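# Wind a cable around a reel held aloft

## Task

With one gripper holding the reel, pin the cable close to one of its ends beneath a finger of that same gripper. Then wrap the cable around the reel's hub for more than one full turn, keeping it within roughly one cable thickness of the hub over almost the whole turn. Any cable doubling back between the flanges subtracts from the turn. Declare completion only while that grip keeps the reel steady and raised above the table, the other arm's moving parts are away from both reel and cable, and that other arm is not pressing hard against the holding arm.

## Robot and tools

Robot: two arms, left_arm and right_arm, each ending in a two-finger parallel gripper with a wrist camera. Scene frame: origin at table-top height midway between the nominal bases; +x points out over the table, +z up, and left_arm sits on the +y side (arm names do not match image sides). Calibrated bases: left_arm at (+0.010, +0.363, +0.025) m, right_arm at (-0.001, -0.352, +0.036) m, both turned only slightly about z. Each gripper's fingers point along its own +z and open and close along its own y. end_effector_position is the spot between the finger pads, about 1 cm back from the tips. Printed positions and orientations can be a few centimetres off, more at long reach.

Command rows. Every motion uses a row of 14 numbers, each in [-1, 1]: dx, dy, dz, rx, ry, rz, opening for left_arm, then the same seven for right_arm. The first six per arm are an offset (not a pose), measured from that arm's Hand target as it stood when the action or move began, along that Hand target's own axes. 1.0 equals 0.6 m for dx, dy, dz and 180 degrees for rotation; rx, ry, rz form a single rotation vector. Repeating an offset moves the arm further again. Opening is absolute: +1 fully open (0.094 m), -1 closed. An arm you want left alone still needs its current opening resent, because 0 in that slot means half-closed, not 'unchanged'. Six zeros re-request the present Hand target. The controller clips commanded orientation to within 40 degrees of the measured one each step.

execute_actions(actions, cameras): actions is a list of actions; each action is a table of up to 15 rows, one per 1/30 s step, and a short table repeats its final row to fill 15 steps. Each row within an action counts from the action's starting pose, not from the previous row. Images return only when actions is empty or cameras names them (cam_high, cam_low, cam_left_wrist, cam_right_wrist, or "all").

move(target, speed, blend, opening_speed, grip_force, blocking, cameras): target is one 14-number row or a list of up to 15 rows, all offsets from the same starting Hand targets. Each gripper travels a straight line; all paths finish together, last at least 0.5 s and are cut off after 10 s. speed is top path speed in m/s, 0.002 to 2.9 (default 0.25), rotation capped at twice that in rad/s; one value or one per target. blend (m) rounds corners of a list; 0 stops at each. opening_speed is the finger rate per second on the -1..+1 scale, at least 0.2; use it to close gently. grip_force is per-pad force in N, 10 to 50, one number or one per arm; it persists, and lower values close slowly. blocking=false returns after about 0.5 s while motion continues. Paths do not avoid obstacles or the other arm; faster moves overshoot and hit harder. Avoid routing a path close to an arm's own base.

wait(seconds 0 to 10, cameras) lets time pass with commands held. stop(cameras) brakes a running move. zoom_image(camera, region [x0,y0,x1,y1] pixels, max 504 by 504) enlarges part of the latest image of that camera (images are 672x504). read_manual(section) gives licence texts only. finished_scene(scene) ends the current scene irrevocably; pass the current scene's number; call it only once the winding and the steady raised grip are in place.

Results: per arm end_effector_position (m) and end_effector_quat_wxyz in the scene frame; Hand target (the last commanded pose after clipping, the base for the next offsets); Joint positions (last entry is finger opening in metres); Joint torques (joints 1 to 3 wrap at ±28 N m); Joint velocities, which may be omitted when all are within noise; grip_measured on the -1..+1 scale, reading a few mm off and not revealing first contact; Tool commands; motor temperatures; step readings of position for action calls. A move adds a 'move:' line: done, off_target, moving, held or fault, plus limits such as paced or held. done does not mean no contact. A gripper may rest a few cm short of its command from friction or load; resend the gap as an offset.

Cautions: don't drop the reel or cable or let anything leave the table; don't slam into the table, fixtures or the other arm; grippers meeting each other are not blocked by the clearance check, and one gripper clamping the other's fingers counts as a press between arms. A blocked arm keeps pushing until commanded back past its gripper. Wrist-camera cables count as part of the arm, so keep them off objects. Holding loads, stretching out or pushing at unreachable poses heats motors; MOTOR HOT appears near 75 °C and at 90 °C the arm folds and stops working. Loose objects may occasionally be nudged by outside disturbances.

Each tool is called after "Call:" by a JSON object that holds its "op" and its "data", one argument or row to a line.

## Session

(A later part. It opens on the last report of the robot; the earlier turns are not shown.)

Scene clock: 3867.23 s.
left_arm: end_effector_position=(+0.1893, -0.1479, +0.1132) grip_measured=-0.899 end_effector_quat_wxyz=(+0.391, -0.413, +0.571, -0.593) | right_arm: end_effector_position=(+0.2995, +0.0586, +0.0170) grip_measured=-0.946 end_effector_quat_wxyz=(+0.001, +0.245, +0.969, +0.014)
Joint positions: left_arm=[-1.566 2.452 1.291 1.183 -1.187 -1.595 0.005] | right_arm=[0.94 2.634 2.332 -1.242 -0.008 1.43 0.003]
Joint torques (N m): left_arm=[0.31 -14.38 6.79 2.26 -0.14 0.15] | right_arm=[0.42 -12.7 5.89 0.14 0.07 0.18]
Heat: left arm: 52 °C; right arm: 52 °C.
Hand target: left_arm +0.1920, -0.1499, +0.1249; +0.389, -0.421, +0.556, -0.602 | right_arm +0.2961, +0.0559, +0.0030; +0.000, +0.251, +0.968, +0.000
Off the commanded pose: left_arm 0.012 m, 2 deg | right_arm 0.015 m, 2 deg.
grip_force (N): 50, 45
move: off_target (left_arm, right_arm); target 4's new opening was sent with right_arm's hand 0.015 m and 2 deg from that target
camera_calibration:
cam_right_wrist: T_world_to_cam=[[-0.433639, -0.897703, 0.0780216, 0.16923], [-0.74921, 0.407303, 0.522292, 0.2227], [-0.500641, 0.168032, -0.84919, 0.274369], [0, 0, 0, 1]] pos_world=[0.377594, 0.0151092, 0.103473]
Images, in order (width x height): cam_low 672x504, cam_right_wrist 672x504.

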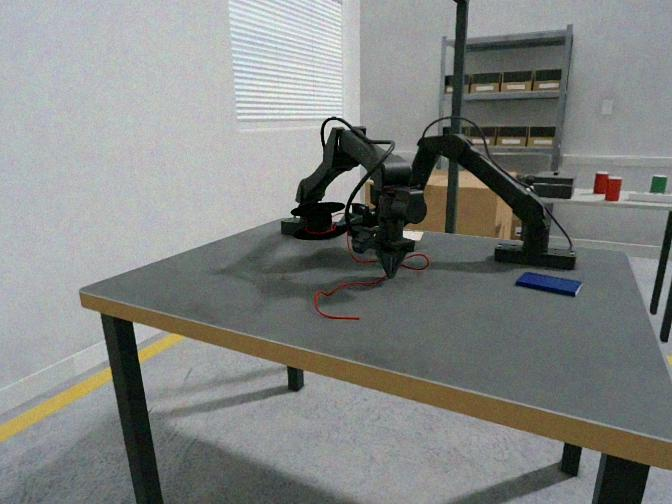

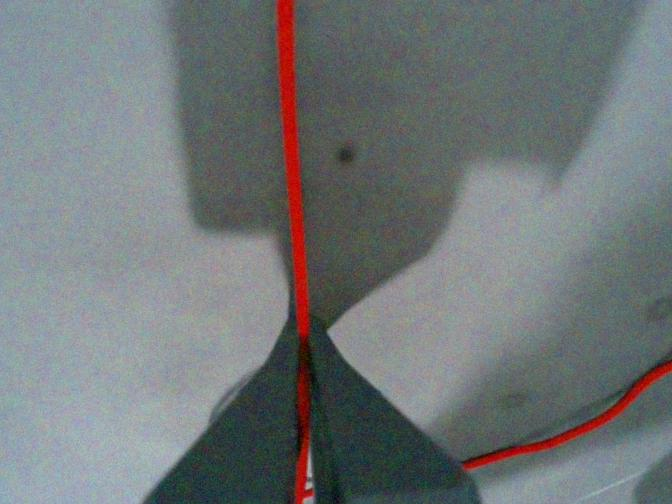

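Call:
{"op": "move", "data": {
  "target": [
    [0,0,0,0,0,0,-1.0,-0.041,-0.027,-0.328,0,0,0,-1.0],
    [0,0,0,0,0,0,-1.0,-0.2,-0.072,-0.412,0,0,-0.08,-1.0],
    [0,0,0,0,0,0,-1.0,-0.336,-0.111,-0.245,0,0,-0.161,-1.0]
  ],
  "speed": [0.15,0.15,0.1],
  "blend": [0.03,0.02,0],
  "cameras": ["all"]
}}

Scene clock: 3883.27 s.
left_arm: end_effector_position=(+0.1893, -0.1479, +0.1132) grip_measured=-0.899 end_effector_quat_wxyz=(+0.391, -0.413, +0.571, -0.593) | right_arm: end_effector_position=(+0.4382, -0.0989, +0.1524) grip_measured=-0.947 end_effector_quat_wxyz=(+0.061, +0.005, +0.997, +0.042)
Joint positions: left_arm=[-1.566 2.452 1.291 1.183 -1.187 -1.595 0.005] | right_arm=[0.523 2.528 2.666 -1.561 -0.011 0.528 0.002]
Joint torques (N m): left_arm=[0.32 -14.41 6.8 2.23 -0.14 0.14] | right_arm=[-0.08 -12.18 8.53 0.2 0.08 -0.08]
Heat: left arm: 52 °C; right arm: 53 °C.
Hand target: left_arm +0.1920, -0.1499, +0.1249; +0.389, -0.421, +0.556, -0.602 | right_arm +0.4402, -0.1001, +0.1499; +0.000, +0.001, +1.000, +0.000
Off the commanded pose: left_arm 0.012 m, 2 deg | right_arm 0.004 m, 9 deg.
joint sent to its limit (right arm) — joint 4 (wrist pitch), lower limit. The joint targets are off in orientation, not in position.
grip_force (N): 50, 45
move: off_target (left_arm, right_arm)
camera_calibration:
cam_left_wrist: T_world_to_cam=[[-0.0473853, 0.100355, 0.993823, -0.0971202], [-0.774369, -0.632161, 0.026913, 0.0819854], [0.630957, -0.76831, 0.107667, -0.120511], [0, 0, 0, 1]] pos_world=[0.134922, -0.0310153, 0.107289]
cam_right_wrist: T_world_to_cam=[[0.0264721, -0.999292, 0.0267441, -0.126379], [-0.912191, -0.0132039, 0.409552, 0.367069], [-0.408909, -0.0352375, -0.911895, 0.434529], [0, 0, 0, 1]] pos_world=[0.515865, -0.106131, 0.249291]

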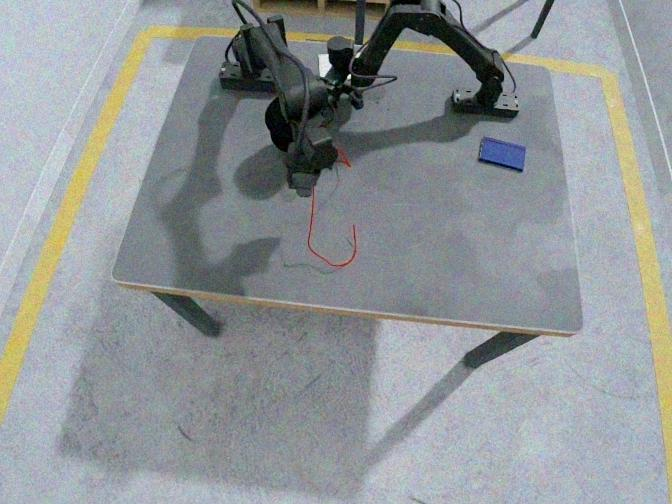

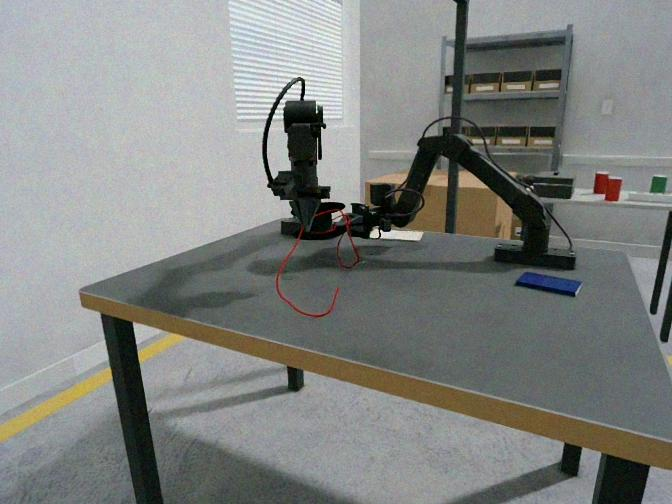

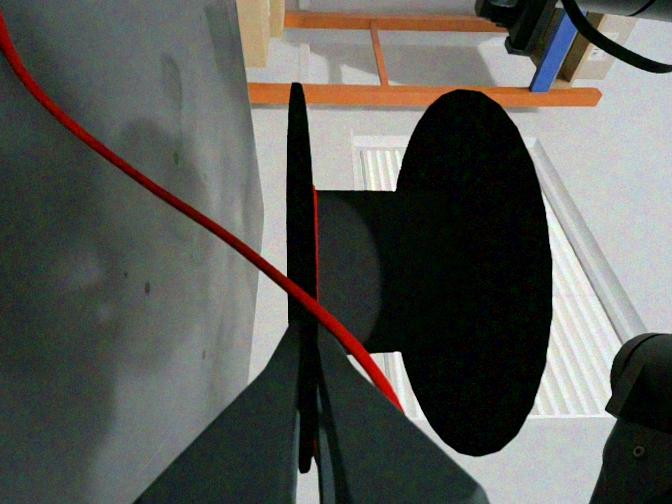

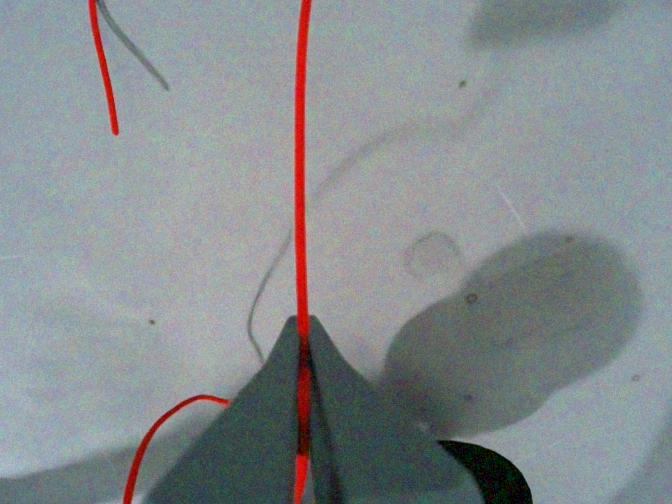

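Call:
{"op": "zoom_image", "data": {
  "camera": "cam_low",
  "region": [240, 150, 440, 300]
}}

Call:
{"op": "zoom_image", "data": {
  "camera": "cam_high",
  "region": [240, 60, 420, 200]
}}

Scaled by 2.520 from the camera's 672x504 image, which has a finer 960x720 frame.

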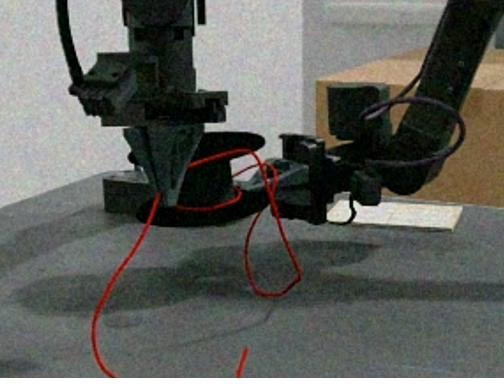

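Scaled by 2.800 from the camera's 672x504 image, which has a finer 960x720 frame.

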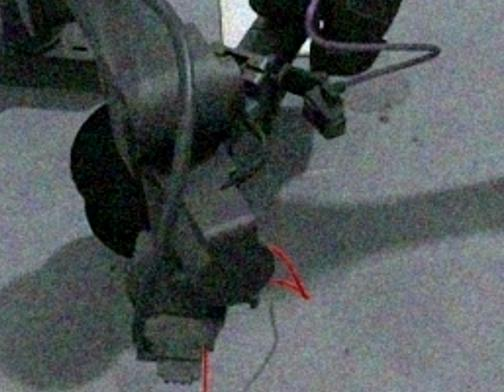

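Call:
{"op": "move", "data": {
  "target": [
    [0,0,0,0,0,0,-1.0,0.03,0.067,0.12,0,0,0,-1.0],
    [0,0,0,0,0,0,-1.0,0.05,0.067,0.245,0,0,0,-1.0]
  ],
  "speed": [0.15,0.1],
  "blend": [0.02,0],
  "cameras": ["cam_low","cam_right_wrist"]
}}

Call:
{"op": "zoom_image", "data": {
  "camera": "cam_low",
  "region": [240, 150, 440, 300]
}}

Scene clock: 3938.87 s.
left_arm: end_effector_position=(+0.1893, -0.1479, +0.1132) grip_measured=-0.899 end_effector_quat_wxyz=(+0.391, -0.413, +0.571, -0.593) | right_arm: end_effector_position=(+0.4084, -0.0659, +0.0160) grip_measured=-0.947 end_effector_quat_wxyz=(-0.009, -0.002, +1.000, -0.003)
Joint positions: left_arm=[-1.566 2.452 1.291 1.183 -1.187 -1.595 0.005] | right_arm=[0.612 2.648 2.354 -1.296 -0.006 0.602 0.002]
Joint torques (N m): left_arm=[0.29 -14.39 6.84 2.22 -0.14 0.15] | right_arm=[0.65 -13.52 3.85 0.49 0.04 0.16]
Heat: left arm: 52 °C; right arm: 53 °C.
Hand target: left_arm +0.1920, -0.1499, +0.1249; +0.389, -0.421, +0.556, -0.602 | right_arm +0.4101, -0.0599, +0.0029; +0.000, +0.001, +1.000, +0.000
Off the commanded pose: left_arm 0.012 m, 2 deg | right_arm 0.015 m, 1 deg.
grip_force (N): 50, 45
move: off_target (left_arm, right_arm)
camera_calibration:
cam_right_wrist: T_world_to_cam=[[0.0509616, -0.992547, 0.110698, -0.0999453], [-0.845482, 0.0161192, 0.533761, 0.368843], [-0.531567, -0.120794, -0.838359, 0.342377], [0, 0, 0, 1]] pos_world=[0.49894, -0.0637887, 0.101224]
Images, in order (width x height): cam_low 672x504, cam_right_wrist 672x504.

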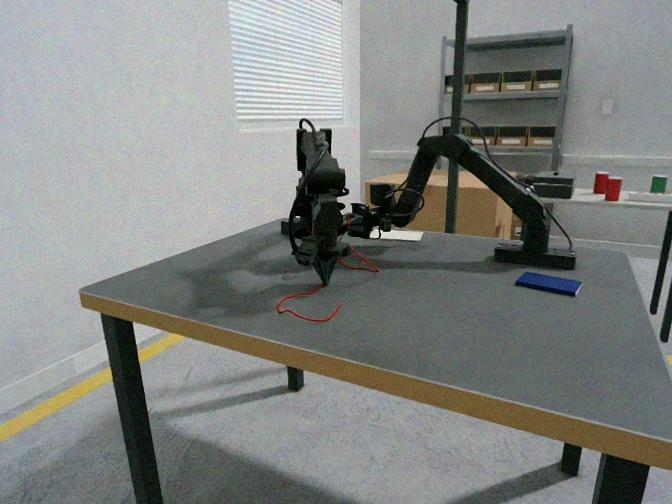

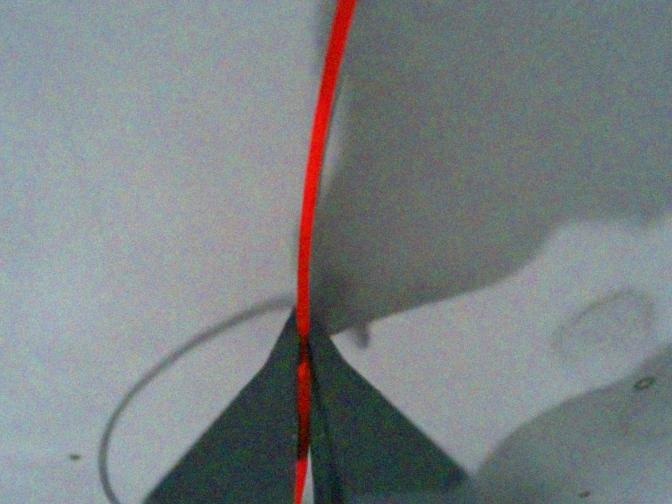

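Scaled by 2.520 from the camera's 672x504 image, which has a finer 960x720 frame.

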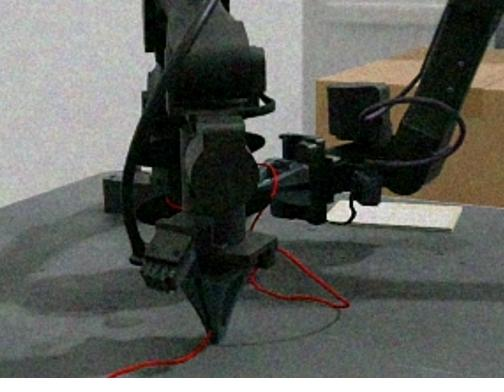

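Call:
{"op": "move", "data": {
  "target": [
    [0,0,0,0,0,0,-1.0,0,0,-0.012,0,0,0,-0.5],
    [0,0,0,0,0,0,-1.0,0,0,-0.05,0,0,0,-0.4],
    [0,0,0,0,0,0,-1.0,-0.04,0.09,-0.4,0,0,0,-0.4]
  ],
  "speed": 0.2,
  "opening_speed": 0.6,
  "cameras": ["all"]
}}

Call:
{"op": "zoom_image", "data": {
  "camera": "cam_low",
  "region": [240, 150, 440, 300]
}}

Scene clock: 3951.10 s.
left_arm: end_effector_position=(+0.1893, -0.1479, +0.1132) grip_measured=-0.899 end_effector_quat_wxyz=(+0.391, -0.413, +0.571, -0.593) | right_arm: end_effector_position=(+0.4345, -0.0103, +0.2303) grip_measured=-0.402 end_effector_quat_wxyz=(+0.184, -0.005, +0.973, +0.141)
Joint positions: left_arm=[-1.566 2.452 1.291 1.183 -1.187 -1.595 0.005] | right_arm=[0.671 2.5 2.853 -1.455 0.002 0.655 0.028]
Joint torques (N m): left_arm=[0.31 -14.41 6.82 2.22 -0.15 0.14] | right_arm=[0.35 -14.32 7.49 0.94 0.02 0.16]
Heat: left arm: 52 °C; right arm: 51 °C.
Hand target: left_arm +0.1920, -0.1499, +0.1249; +0.389, -0.421, +0.556, -0.602 | right_arm +0.4343, -0.0059, +0.2429; +0.000, +0.000, +1.000, +0.000
Off the commanded pose: left_arm 0.012 m, 2 deg | right_arm 0.013 m, 27 deg.
elbow stopped short (right arm): the move would have taken joint 3 (elbow) straighter than the controller allows.
grip_force (N): 50, 45
move: off_target (left_arm, right_arm)
camera_calibration:
cam_left_wrist: T_world_to_cam=[[-0.0473853, 0.100355, 0.993823, -0.0971202], [-0.774369, -0.632161, 0.026913, 0.0819854], [0.630957, -0.76831, 0.107667, -0.120511], [0, 0, 0, 1]] pos_world=[0.134922, -0.0310153, 0.107289]
cam_right_wrist: T_world_to_cam=[[0.064238, -0.98481, -0.161317, -0.0127638], [-0.98305, -0.0902627, 0.159577, 0.420606], [-0.171713, 0.148332, -0.973916, 0.420282], [0, 0, 0, 1]] pos_world=[0.486465, -0.036946, 0.340141]

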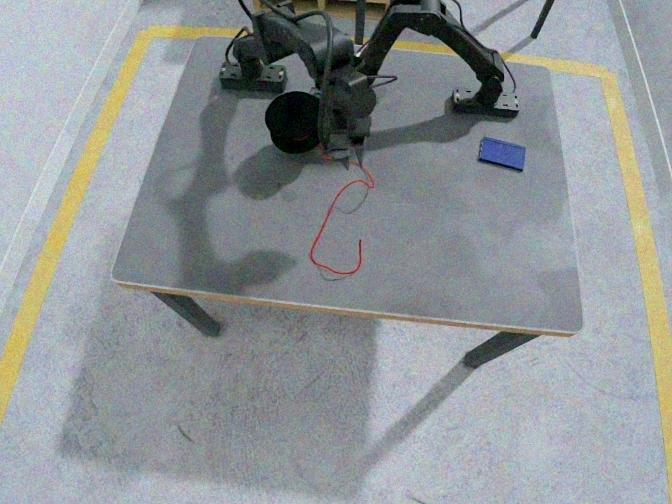

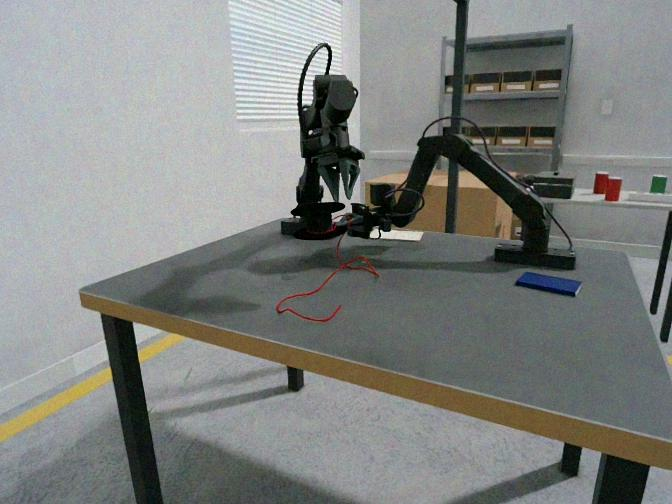

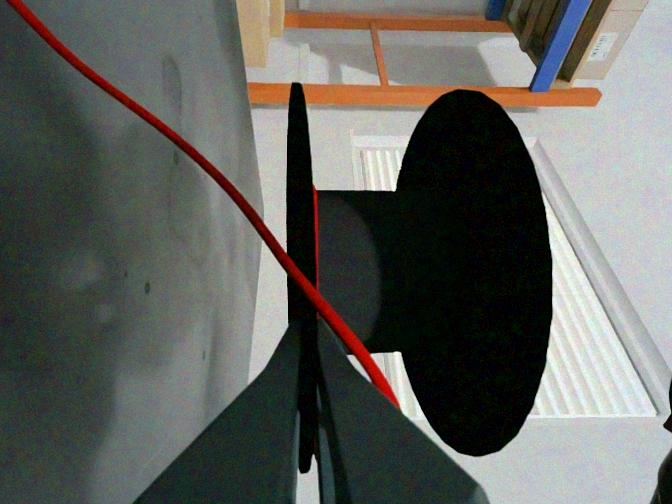

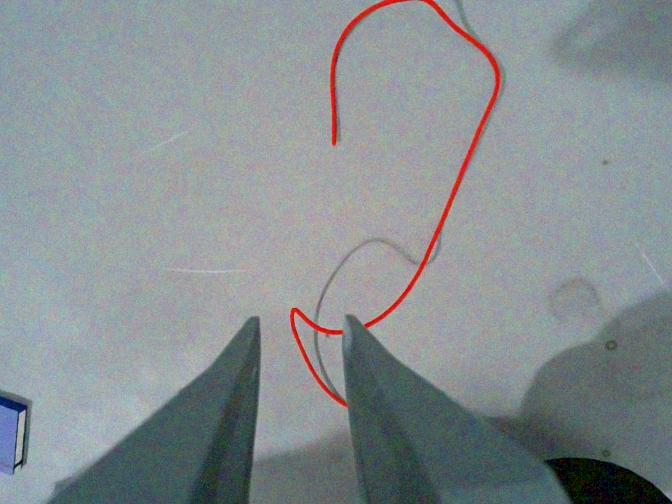

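Scaled by 2.520 from the camera's 672x504 image, which has a finer 960x720 frame.

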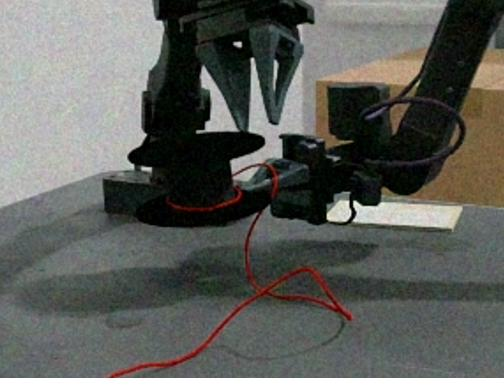

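Call:
{"op": "move", "data": {
  "target": [0,0,0,0,0,0,-1.0,0.232,0.023,0.238,0,0,-0.194,-0.4],
  "speed": 0.25,
  "cameras": ["cam_right_wrist","cam_left_wrist"]
}}

Scene clock: 3968.87 s.
left_arm: end_effector_position=(+0.1893, -0.1479, +0.1132) grip_measured=-0.899 end_effector_quat_wxyz=(+0.391, -0.413, +0.571, -0.593) | right_arm: end_effector_position=(+0.2972, +0.0133, +0.1102) grip_measured=-0.402 end_effector_quat_wxyz=(+0.011, -0.295, +0.955, +0.013)
Joint positions: left_arm=[-1.566 2.452 1.291 1.183 -1.187 -1.595 0.005] | right_arm=[0.887 2.389 2.248 -1.397 -0.009 0.282 0.028]
Joint torques (N m): left_arm=[0.35 -14.38 6.89 2.22 -0.14 0.14] | right_arm=[-0.21 -11.95 5.38 0.05 0.09 -0.11]
Motor temperatures (°C): left_arm=[28 52 38 52 28 27 31] | right_arm=[27 55 41 33 28 28 29]
Heat: left arm: 52 °C; right arm: 55 °C.
Hand target: left_arm +0.1920, -0.1499, +0.1249; +0.389, -0.421, +0.556, -0.602 | right_arm +0.2951, +0.0080, +0.1003; +0.000, -0.300, +0.954, +0.000
Off the commanded pose: left_arm 0.012 m, 2 deg | right_arm 0.012 m, 2 deg.
grip_force (N): 50, 45
move: off_target (left_arm, right_arm)
camera_calibration:
cam_left_wrist: T_world_to_cam=[[-0.0473853, 0.100355, 0.993823, -0.0971202], [-0.774369, -0.632161, 0.026913, 0.0819854], [0.630957, -0.76831, 0.107667, -0.120511], [0, 0, 0, 1]] pos_world=[0.134922, -0.0310153, 0.107289]
cam_right_wrist: T_world_to_cam=[[0.596135, -0.797913, 0.0892105, -0.18836], [-0.722559, -0.484729, 0.492896, 0.197953], [-0.350045, -0.358293, -0.865503, 0.324031], [0, 0, 0, 1]] pos_world=[0.368746, 0.0617567, 0.199683]
Images, in order (width x height): cam_left_wrist 672x504, cam_right_wrist 672x504.

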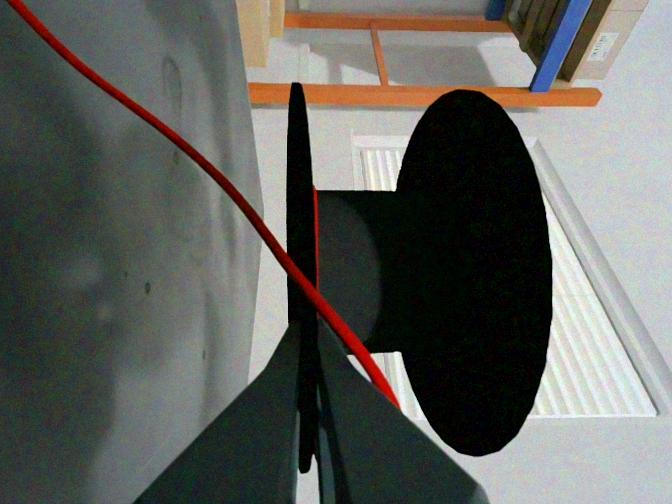

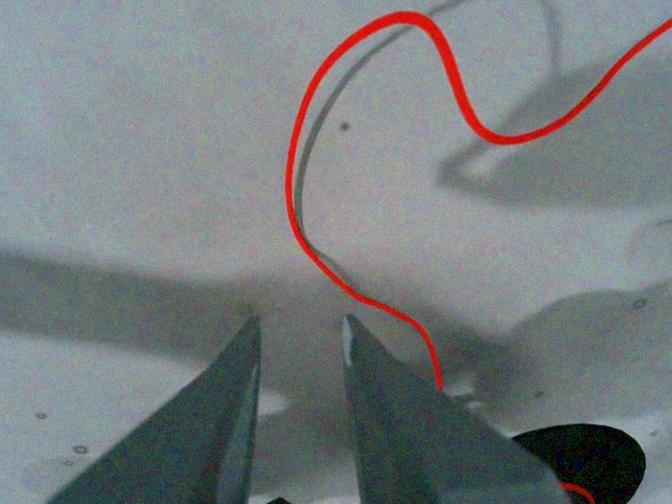

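Call:
{"op": "move", "data": {
  "target": [
    [0,0,0,0,0,0,-1.0,0.003,0.004,0.1,0,0,-0.056,-0.4],
    [0,0,0,0,0,0,-1.0,0.003,0.004,0.162,0,0,-0.056,-0.4]
  ],
  "speed": [0.2,0.1],
  "blend": [0.01,0],
  "cameras": ["cam_right_wrist"]
}}

Scene clock: 3989.47 s.
left_arm: end_effector_position=(+0.1893, -0.1479, +0.1132) grip_measured=-0.899 end_effector_quat_wxyz=(+0.391, -0.413, +0.571, -0.593) | right_arm: end_effector_position=(+0.2929, +0.0074, +0.0161) grip_measured=-0.402 end_effector_quat_wxyz=(+0.000, -0.375, +0.927, +0.004)
Joint positions: left_arm=[-1.566 2.452 1.291 1.183 -1.187 -1.595 0.005] | right_arm=[0.887 2.425 1.938 -1.08 -0.007 0.113 0.028]
Joint torques (N m): left_arm=[0.32 -14.37 6.8 2.22 -0.16 0.15] | right_arm=[0.32 -11.33 5.27 0.38 0.08 -0.08]
Heat: left arm: 52 °C; right arm: 52 °C.
Hand target: left_arm +0.1920, -0.1499, +0.1249; +0.389, -0.421, +0.556, -0.602 | right_arm +0.2921, +0.0088, +0.0030; -0.001, -0.382, +0.924, +0.000
Off the commanded pose: left_arm 0.012 m, 2 deg | right_arm 0.013 m, 1 deg.
grip_force (N): 50, 45
move: off_target (left_arm, right_arm)
camera_calibration:
cam_right_wrist: T_world_to_cam=[[0.72259, -0.684185, 0.0987662, -0.220081], [-0.625239, -0.585913, 0.51554, 0.210337], [-0.294857, -0.434276, -0.851154, 0.223111], [0, 0, 0, 1]] pos_world=[0.356325, 0.069555, 0.103202]
Images, in order (width x height): cam_right_wrist 672x504.

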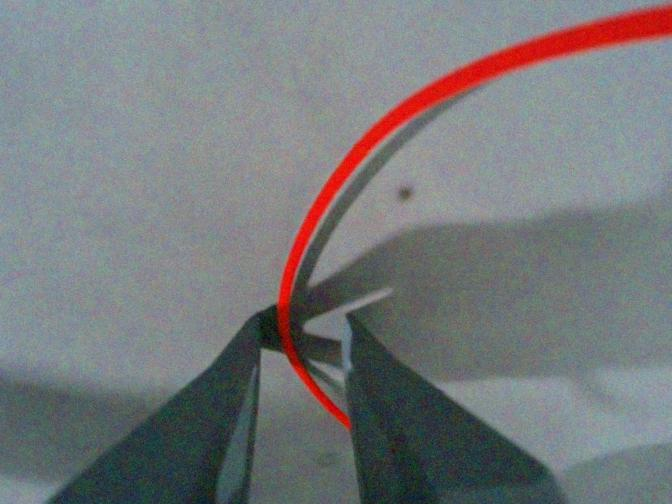

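Call:
{"op": "move", "data": {
  "target": [0,0,0,0,0,0,-1.0,0,0,0.001,0,0,0,-1.0],
  "opening_speed": 0.6,
  "speed": 0.1,
  "cameras": ["cam_right_wrist"]
}}

Scene clock: 3993.13 s.
left_arm: end_effector_position=(+0.1893, -0.1479, +0.1132) grip_measured=-0.899 end_effector_quat_wxyz=(+0.391, -0.413, +0.571, -0.593) | right_arm: end_effector_position=(+0.2955, +0.0097, +0.0161) grip_measured=-0.946 end_effector_quat_wxyz=(+0.007, -0.375, +0.927, +0.006)
Joint positions: left_arm=[-1.566 2.452 1.291 1.183 -1.187 -1.595 0.005] | right_arm=[0.887 2.425 1.938 -1.066 -0.004 0.112 0.003]
Joint torques (N m): left_arm=[0.34 -14.45 6.75 2.23 -0.16 0.17] | right_arm=[0.49 -11.26 4.93 0.23 0.01 -0.08]
Heat: left arm: 52 °C; right arm: 52 °C.
Hand target: left_arm +0.1920, -0.1499, +0.1249; +0.389, -0.421, +0.556, -0.602 | right_arm +0.2921, +0.0089, +0.0024; -0.001, -0.382, +0.924, +0.000
Off the commanded pose: left_arm 0.012 m, 2 deg | right_arm 0.014 m, 1 deg.
grip_force (N): 50, 45
move: off_target (left_arm, right_arm)
camera_calibration:
cam_right_wrist: T_world_to_cam=[[0.722246, -0.684242, 0.100868, -0.220295], [-0.630254, -0.591046, 0.503432, 0.214989], [-0.284852, -0.427174, -0.858127, 0.222011], [0, 0, 0, 1]] pos_world=[0.357845, 0.0711709, 0.104502]
Images, in order (width x height): cam_right_wrist 672x504.

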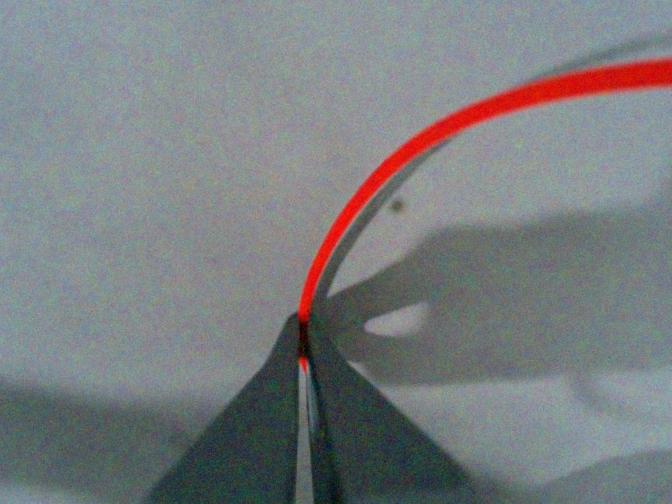

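Call:
{"op": "move", "data": {
  "target": [
    [0,0,0,0,0,0,-1.0,-0.008,0.008,-0.2,0,0,-0.03,-1.0],
    [0,0,0,0,0,0,-1.0,-0.011,0.015,-0.4,0,0,-0.061,-1.0]
  ],
  "speed": [0.15,0.1],
  "blend": [0.02,0],
  "cameras": ["all"]
}}

Call:
{"op": "zoom_image", "data": {
  "camera": "cam_low",
  "region": [240, 150, 440, 300]
}}

Scene clock: 4013.63 s.
left_arm: end_effector_position=(+0.1893, -0.1479, +0.1132) grip_measured=-0.899 end_effector_quat_wxyz=(+0.391, -0.413, +0.571, -0.593) | right_arm: end_effector_position=(+0.2944, +0.0194, +0.2242) grip_measured=-0.947 end_effector_quat_wxyz=(+0.105, -0.457, +0.882, +0.049)
Joint positions: left_arm=[-1.566 2.452 1.291 1.183 -1.187 -1.595 0.005] | right_arm=[0.902 2.279 2.501 -1.562 -0.004 -0.061 0.002]
Joint torques (N m): left_arm=[0.31 -14.42 6.82 2.22 -0.16 0.14] | right_arm=[0.58 -14.42 8.29 0.32 0.03 -0.15]
Motor temperatures (°C): left_arm=[28 52 38 52 28 27 31] | right_arm=[27 49 41 32 28 28 29]
Heat: left arm: 52 °C; right arm: 49 °C.
Hand target: left_arm +0.1920, -0.1499, +0.1249; +0.389, -0.421, +0.556, -0.602 | right_arm +0.2907, +0.0201, +0.2424; +0.000, -0.469, +0.883, +0.000
Off the commanded pose: left_arm 0.012 m, 2 deg | right_arm 0.019 m, 13 deg.
joint sent to its limit (right arm) — joint 4 (wrist pitch), lower limit. The joint targets are off in orientation, not in position.
grip_force (N): 50, 45
move: off_target (left_arm, right_arm)
camera_calibration:
cam_left_wrist: T_world_to_cam=[[-0.0473853, 0.100355, 0.993823, -0.0971202], [-0.774369, -0.632161, 0.026913, 0.0819854], [0.630957, -0.76831, 0.107667, -0.120511], [0, 0, 0, 1]] pos_world=[0.134922, -0.0310153, 0.107289]
cam_right_wrist: T_world_to_cam=[[0.821459, -0.556754, 0.123407, -0.270602], [-0.565052, -0.765458, 0.30788, 0.143275], [-0.0769509, -0.322642, -0.943388, 0.360254], [0, 0, 0, 1]] pos_world=[0.330969, 0.0752457, 0.329142]

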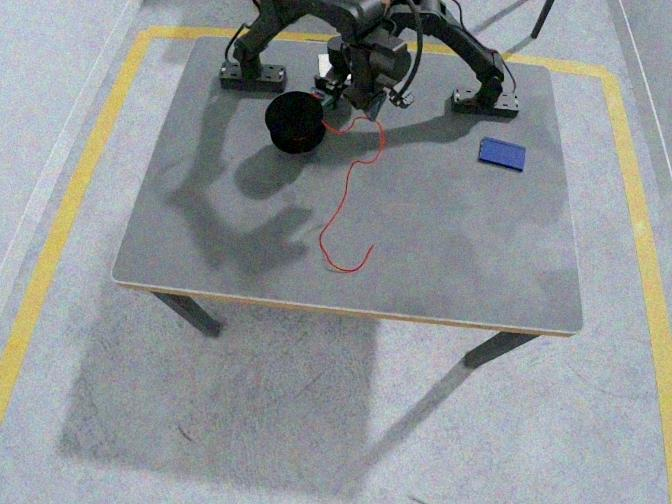

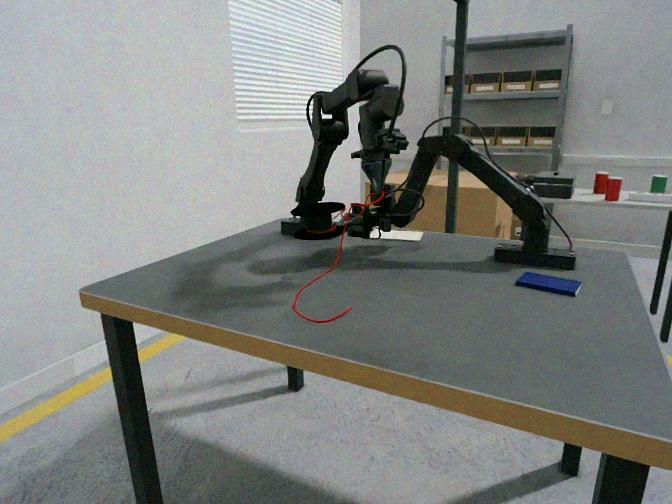

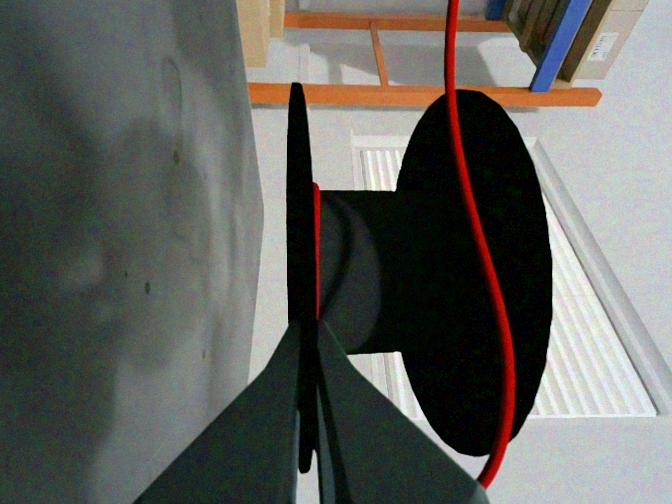

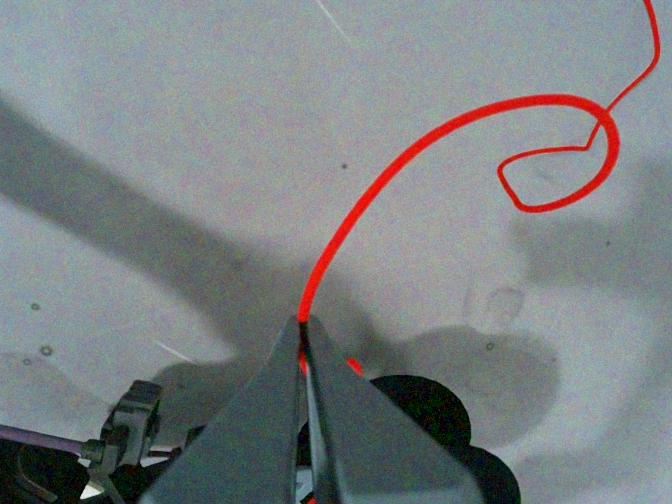

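Scaled by 2.520 from the camera's 672x504 image, which has a finer 960x720 frame.

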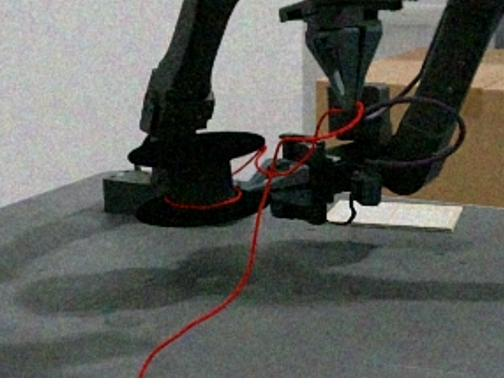

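Call:
{"op": "zoom_image", "data": {
  "camera": "cam_low",
  "region": [285, 185, 405, 275]
}}

Call:
{"op": "zoom_image", "data": {
  "camera": "cam_high",
  "region": [250, 60, 420, 190]
}}

Scaled by 4.200 from the camera's 672x504 image, which has a finer 960x720 frame.

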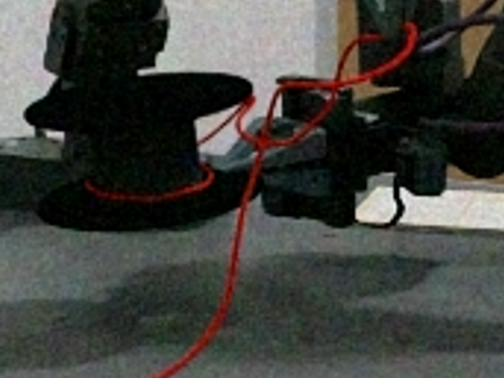

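Scaled by 2.965 from the camera's 672x504 image, which has a finer 960x720 frame.

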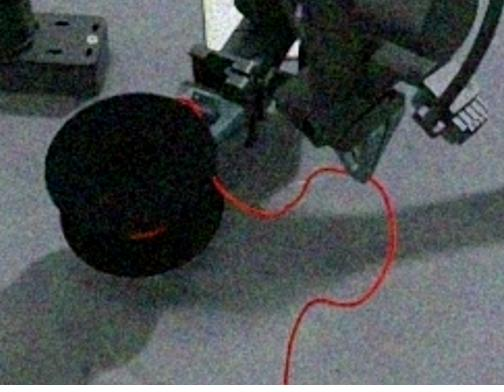

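Call:
{"op": "move", "data": {
  "target": [0,0,0,0,0,0,-1.0,-0.05,-0.0445,0.212,0,0,0.056,-1.0],
  "speed": 0.15,
  "cameras": ["all"]
}}

Call:
{"op": "zoom_image", "data": {
  "camera": "cam_low",
  "region": [285, 185, 405, 275]
}}

Call:
{"op": "zoom_image", "data": {
  "camera": "cam_high",
  "region": [250, 60, 420, 190]
}}

Scene clock: 4042.43 s.
left_arm: end_effector_position=(+0.1893, -0.1479, +0.1132) grip_measured=-0.899 end_effector_quat_wxyz=(+0.391, -0.413, +0.571, -0.593) | right_arm: end_effector_position=(+0.3254, +0.0306, +0.1163) grip_measured=-0.947 end_effector_quat_wxyz=(+0.029, -0.399, +0.917, +0.016)
Joint positions: left_arm=[-1.566 2.452 1.291 1.183 -1.187 -1.595 0.005] | right_arm=[0.867 2.598 2.658 -1.566 -0.004 0.042 0.002]
Joint torques (N m): left_arm=[0.25 -14.39 6.84 2.23 -0.16 0.14] | right_arm=[-0.46 -12.64 8.8 0.09 0.04 0.13]
Heat: left arm: 52 °C; right arm: 48 °C.
Hand target: left_arm +0.1920, -0.1499, +0.1249; +0.389, -0.421, +0.556, -0.602 | right_arm +0.3294, +0.0299, +0.1152; +0.000, -0.390, +0.921, +0.000
Off the commanded pose: left_arm 0.012 m, 2 deg | right_arm 0.004 m, 4 deg.
joint sent to its limit (right arm) — joint 4 (wrist pitch), lower limit. The joint targets are off in orientation, not in position.
grip_force (N): 50, 45
move: off_target (left_arm, right_arm)
camera_calibration:
cam_left_wrist: T_world_to_cam=[[-0.0473853, 0.100355, 0.993823, -0.0971202], [-0.774369, -0.632161, 0.026913, 0.0819854], [0.630957, -0.76831, 0.107667, -0.120511], [0, 0, 0, 1]] pos_world=[0.134922, -0.0310153, 0.107289]
cam_right_wrist: T_world_to_cam=[[0.752677, -0.650433, 0.102048, -0.248874], [-0.615168, -0.639535, 0.461046, 0.197215], [-0.234617, -0.409795, -0.881489, 0.311207], [0, 0, 0, 1]] pos_world=[0.381656, 0.0917812, 0.208798]

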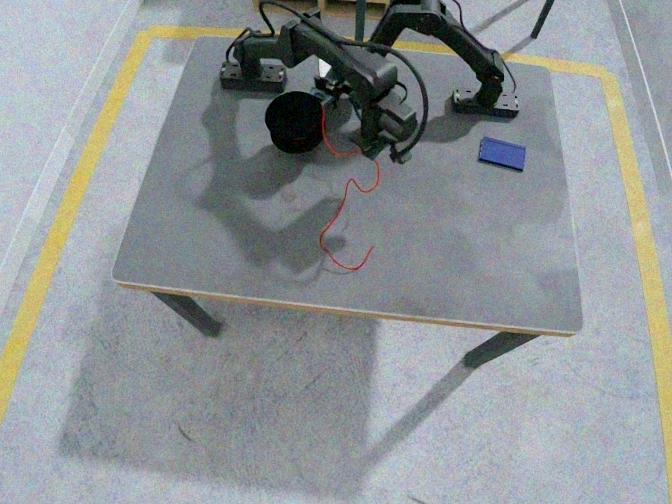

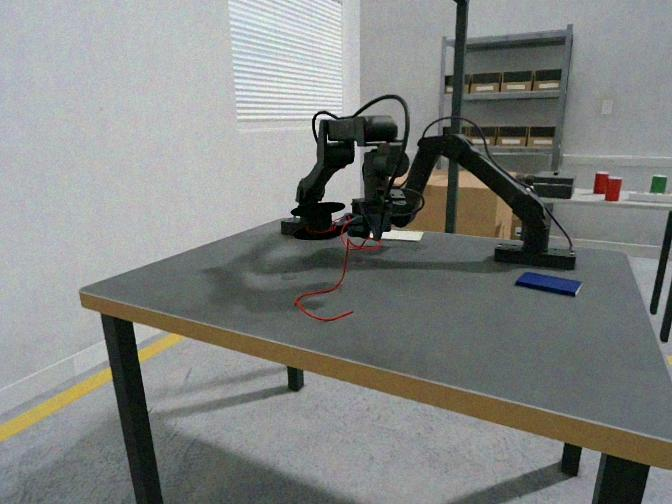

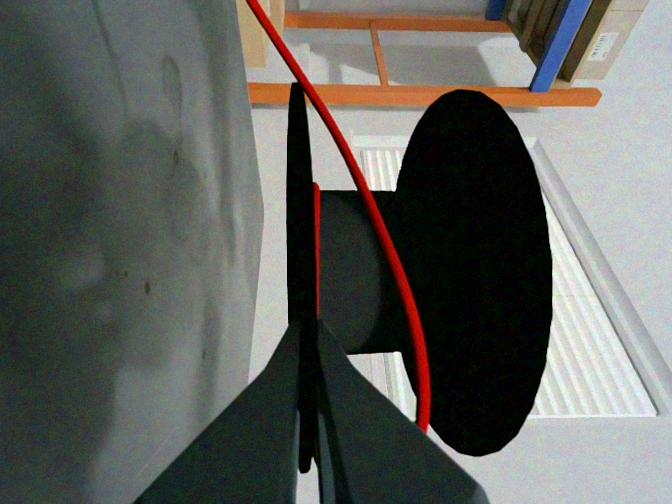

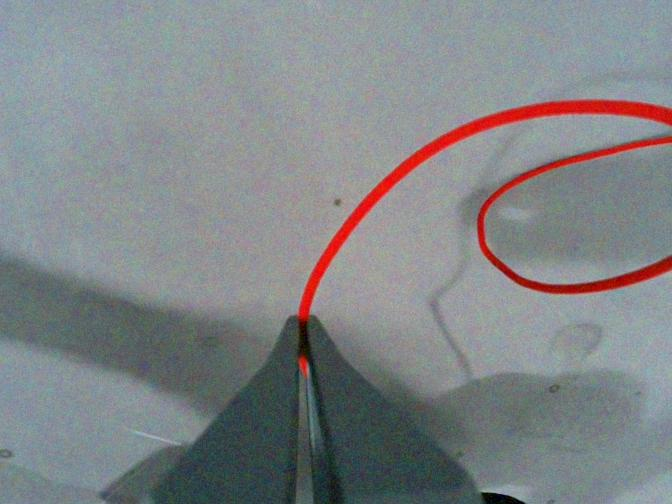

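Scaled by 4.200 from the camera's 672x504 image, which has a finer 960x720 frame.

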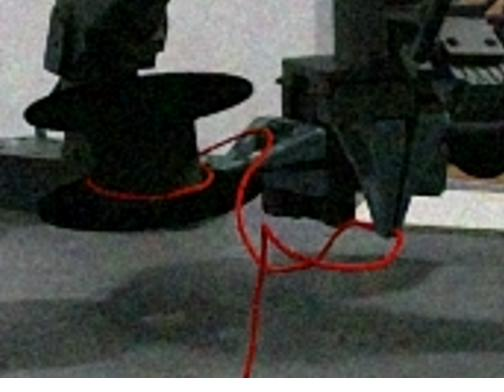

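Scaled by 2.965 from the camera's 672x504 image, which has a finer 960x720 frame.

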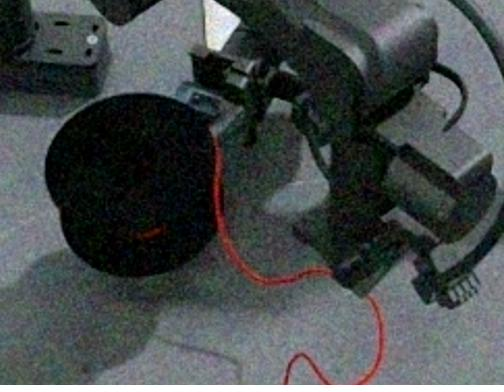

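Call:
{"op": "move", "data": {
  "target": [0,0,0,0,0,0,-1.0,0.027,-0.236,-0.075,0,0,0.217,-1.0],
  "speed": 0.12,
  "cameras": ["all"]
}}

Call:
{"op": "zoom_image", "data": {
  "camera": "cam_low",
  "region": [285, 185, 405, 275]
}}

Call:
{"op": "zoom_image", "data": {
  "camera": "cam_high",
  "region": [250, 60, 420, 190]
}}

Scene clock: 4055.97 s.
left_arm: end_effector_position=(+0.1893, -0.1479, +0.1132) grip_measured=-0.899 end_effector_quat_wxyz=(+0.391, -0.413, +0.571, -0.593) | right_arm: end_effector_position=(+0.4195, -0.0782, +0.1399) grip_measured=-0.947 end_effector_quat_wxyz=(+0.046, -0.068, +0.996, +0.028)
Joint positions: left_arm=[-1.566 2.452 1.291 1.183 -1.187 -1.595 0.005] | right_arm=[0.58 2.54 2.642 -1.566 -0.004 0.438 0.002]
Joint torques (N m): left_arm=[0.31 -14.41 6.86 2.23 -0.15 0.15] | right_arm=[-0.25 -17.18 6.58 0.16 0.08 0.18]
Heat: left arm: 52 °C; right arm: 49 °C.
Hand target: left_arm +0.1920, -0.1499, +0.1249; +0.389, -0.421, +0.556, -0.602 | right_arm +0.4198, -0.0804, +0.1600; -0.001, -0.059, +0.998, +0.000
Off the commanded pose: left_arm 0.012 m, 2 deg | right_arm 0.020 m, 6 deg.
joint sent to its limit (right arm) — joint 4 (wrist pitch), lower limit. The joint targets are off in orientation, not in position.
grip_force (N): 50, 45
move: off_target (left_arm, right_arm)
camera_calibration:
cam_left_wrist: T_world_to_cam=[[-0.0473853, 0.100355, 0.993823, -0.0971202], [-0.774369, -0.632161, 0.026913, 0.0819854], [0.630957, -0.76831, 0.107667, -0.120511], [0, 0, 0, 1]] pos_world=[0.134922, -0.0310153, 0.107289]
cam_right_wrist: T_world_to_cam=[[0.17179, -0.983248, 0.0609169, -0.169414], [-0.891467, -0.128842, 0.434381, 0.334215], [-0.419256, -0.128928, -0.898667, 0.41138], [0, 0, 0, 1]] pos_world=[0.499518, -0.0704768, 0.234837]

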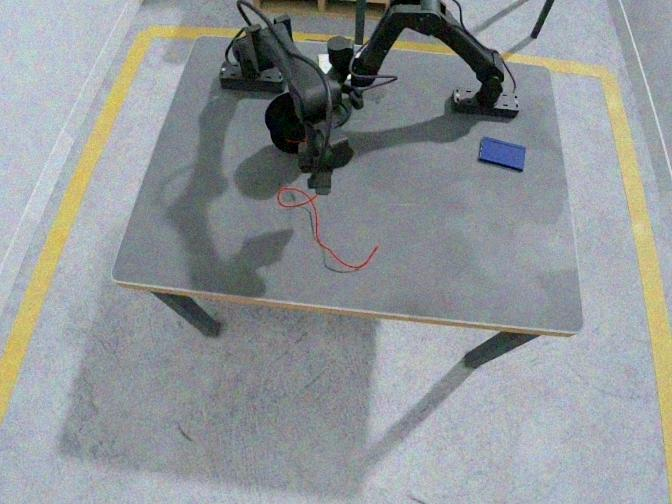

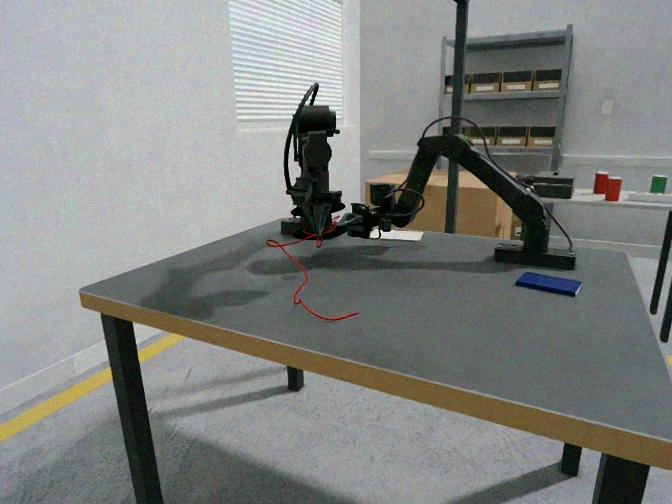

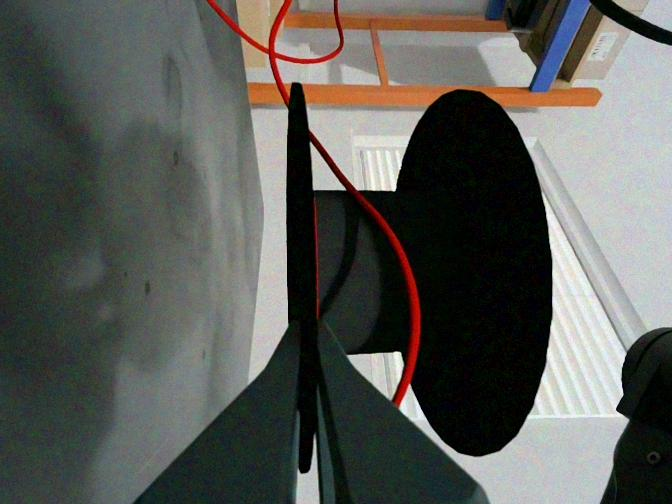

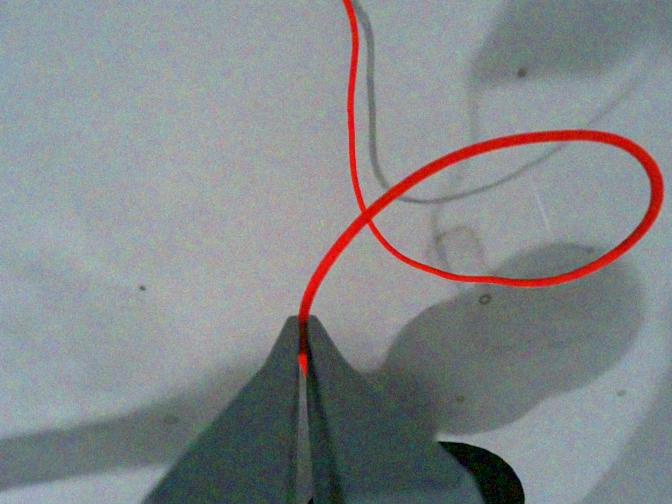

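Scaled by 4.200 from the camera's 672x504 image, which has a finer 960x720 frame.

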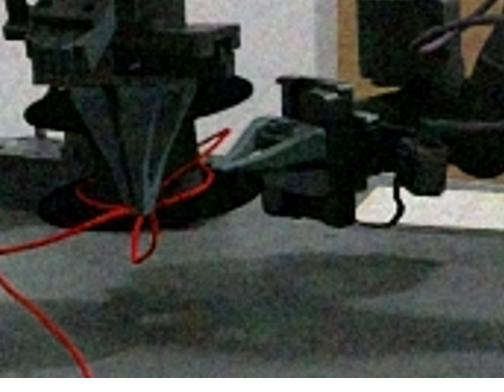

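Scaled by 2.965 from the camera's 672x504 image, which has a finer 960x720 frame.

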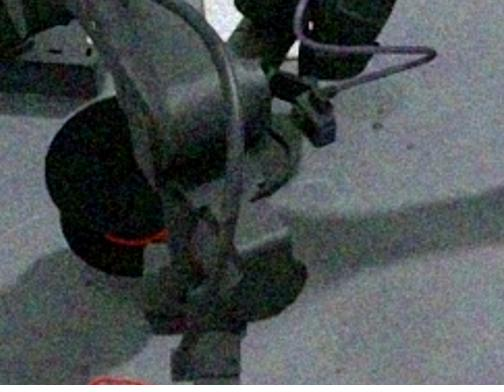

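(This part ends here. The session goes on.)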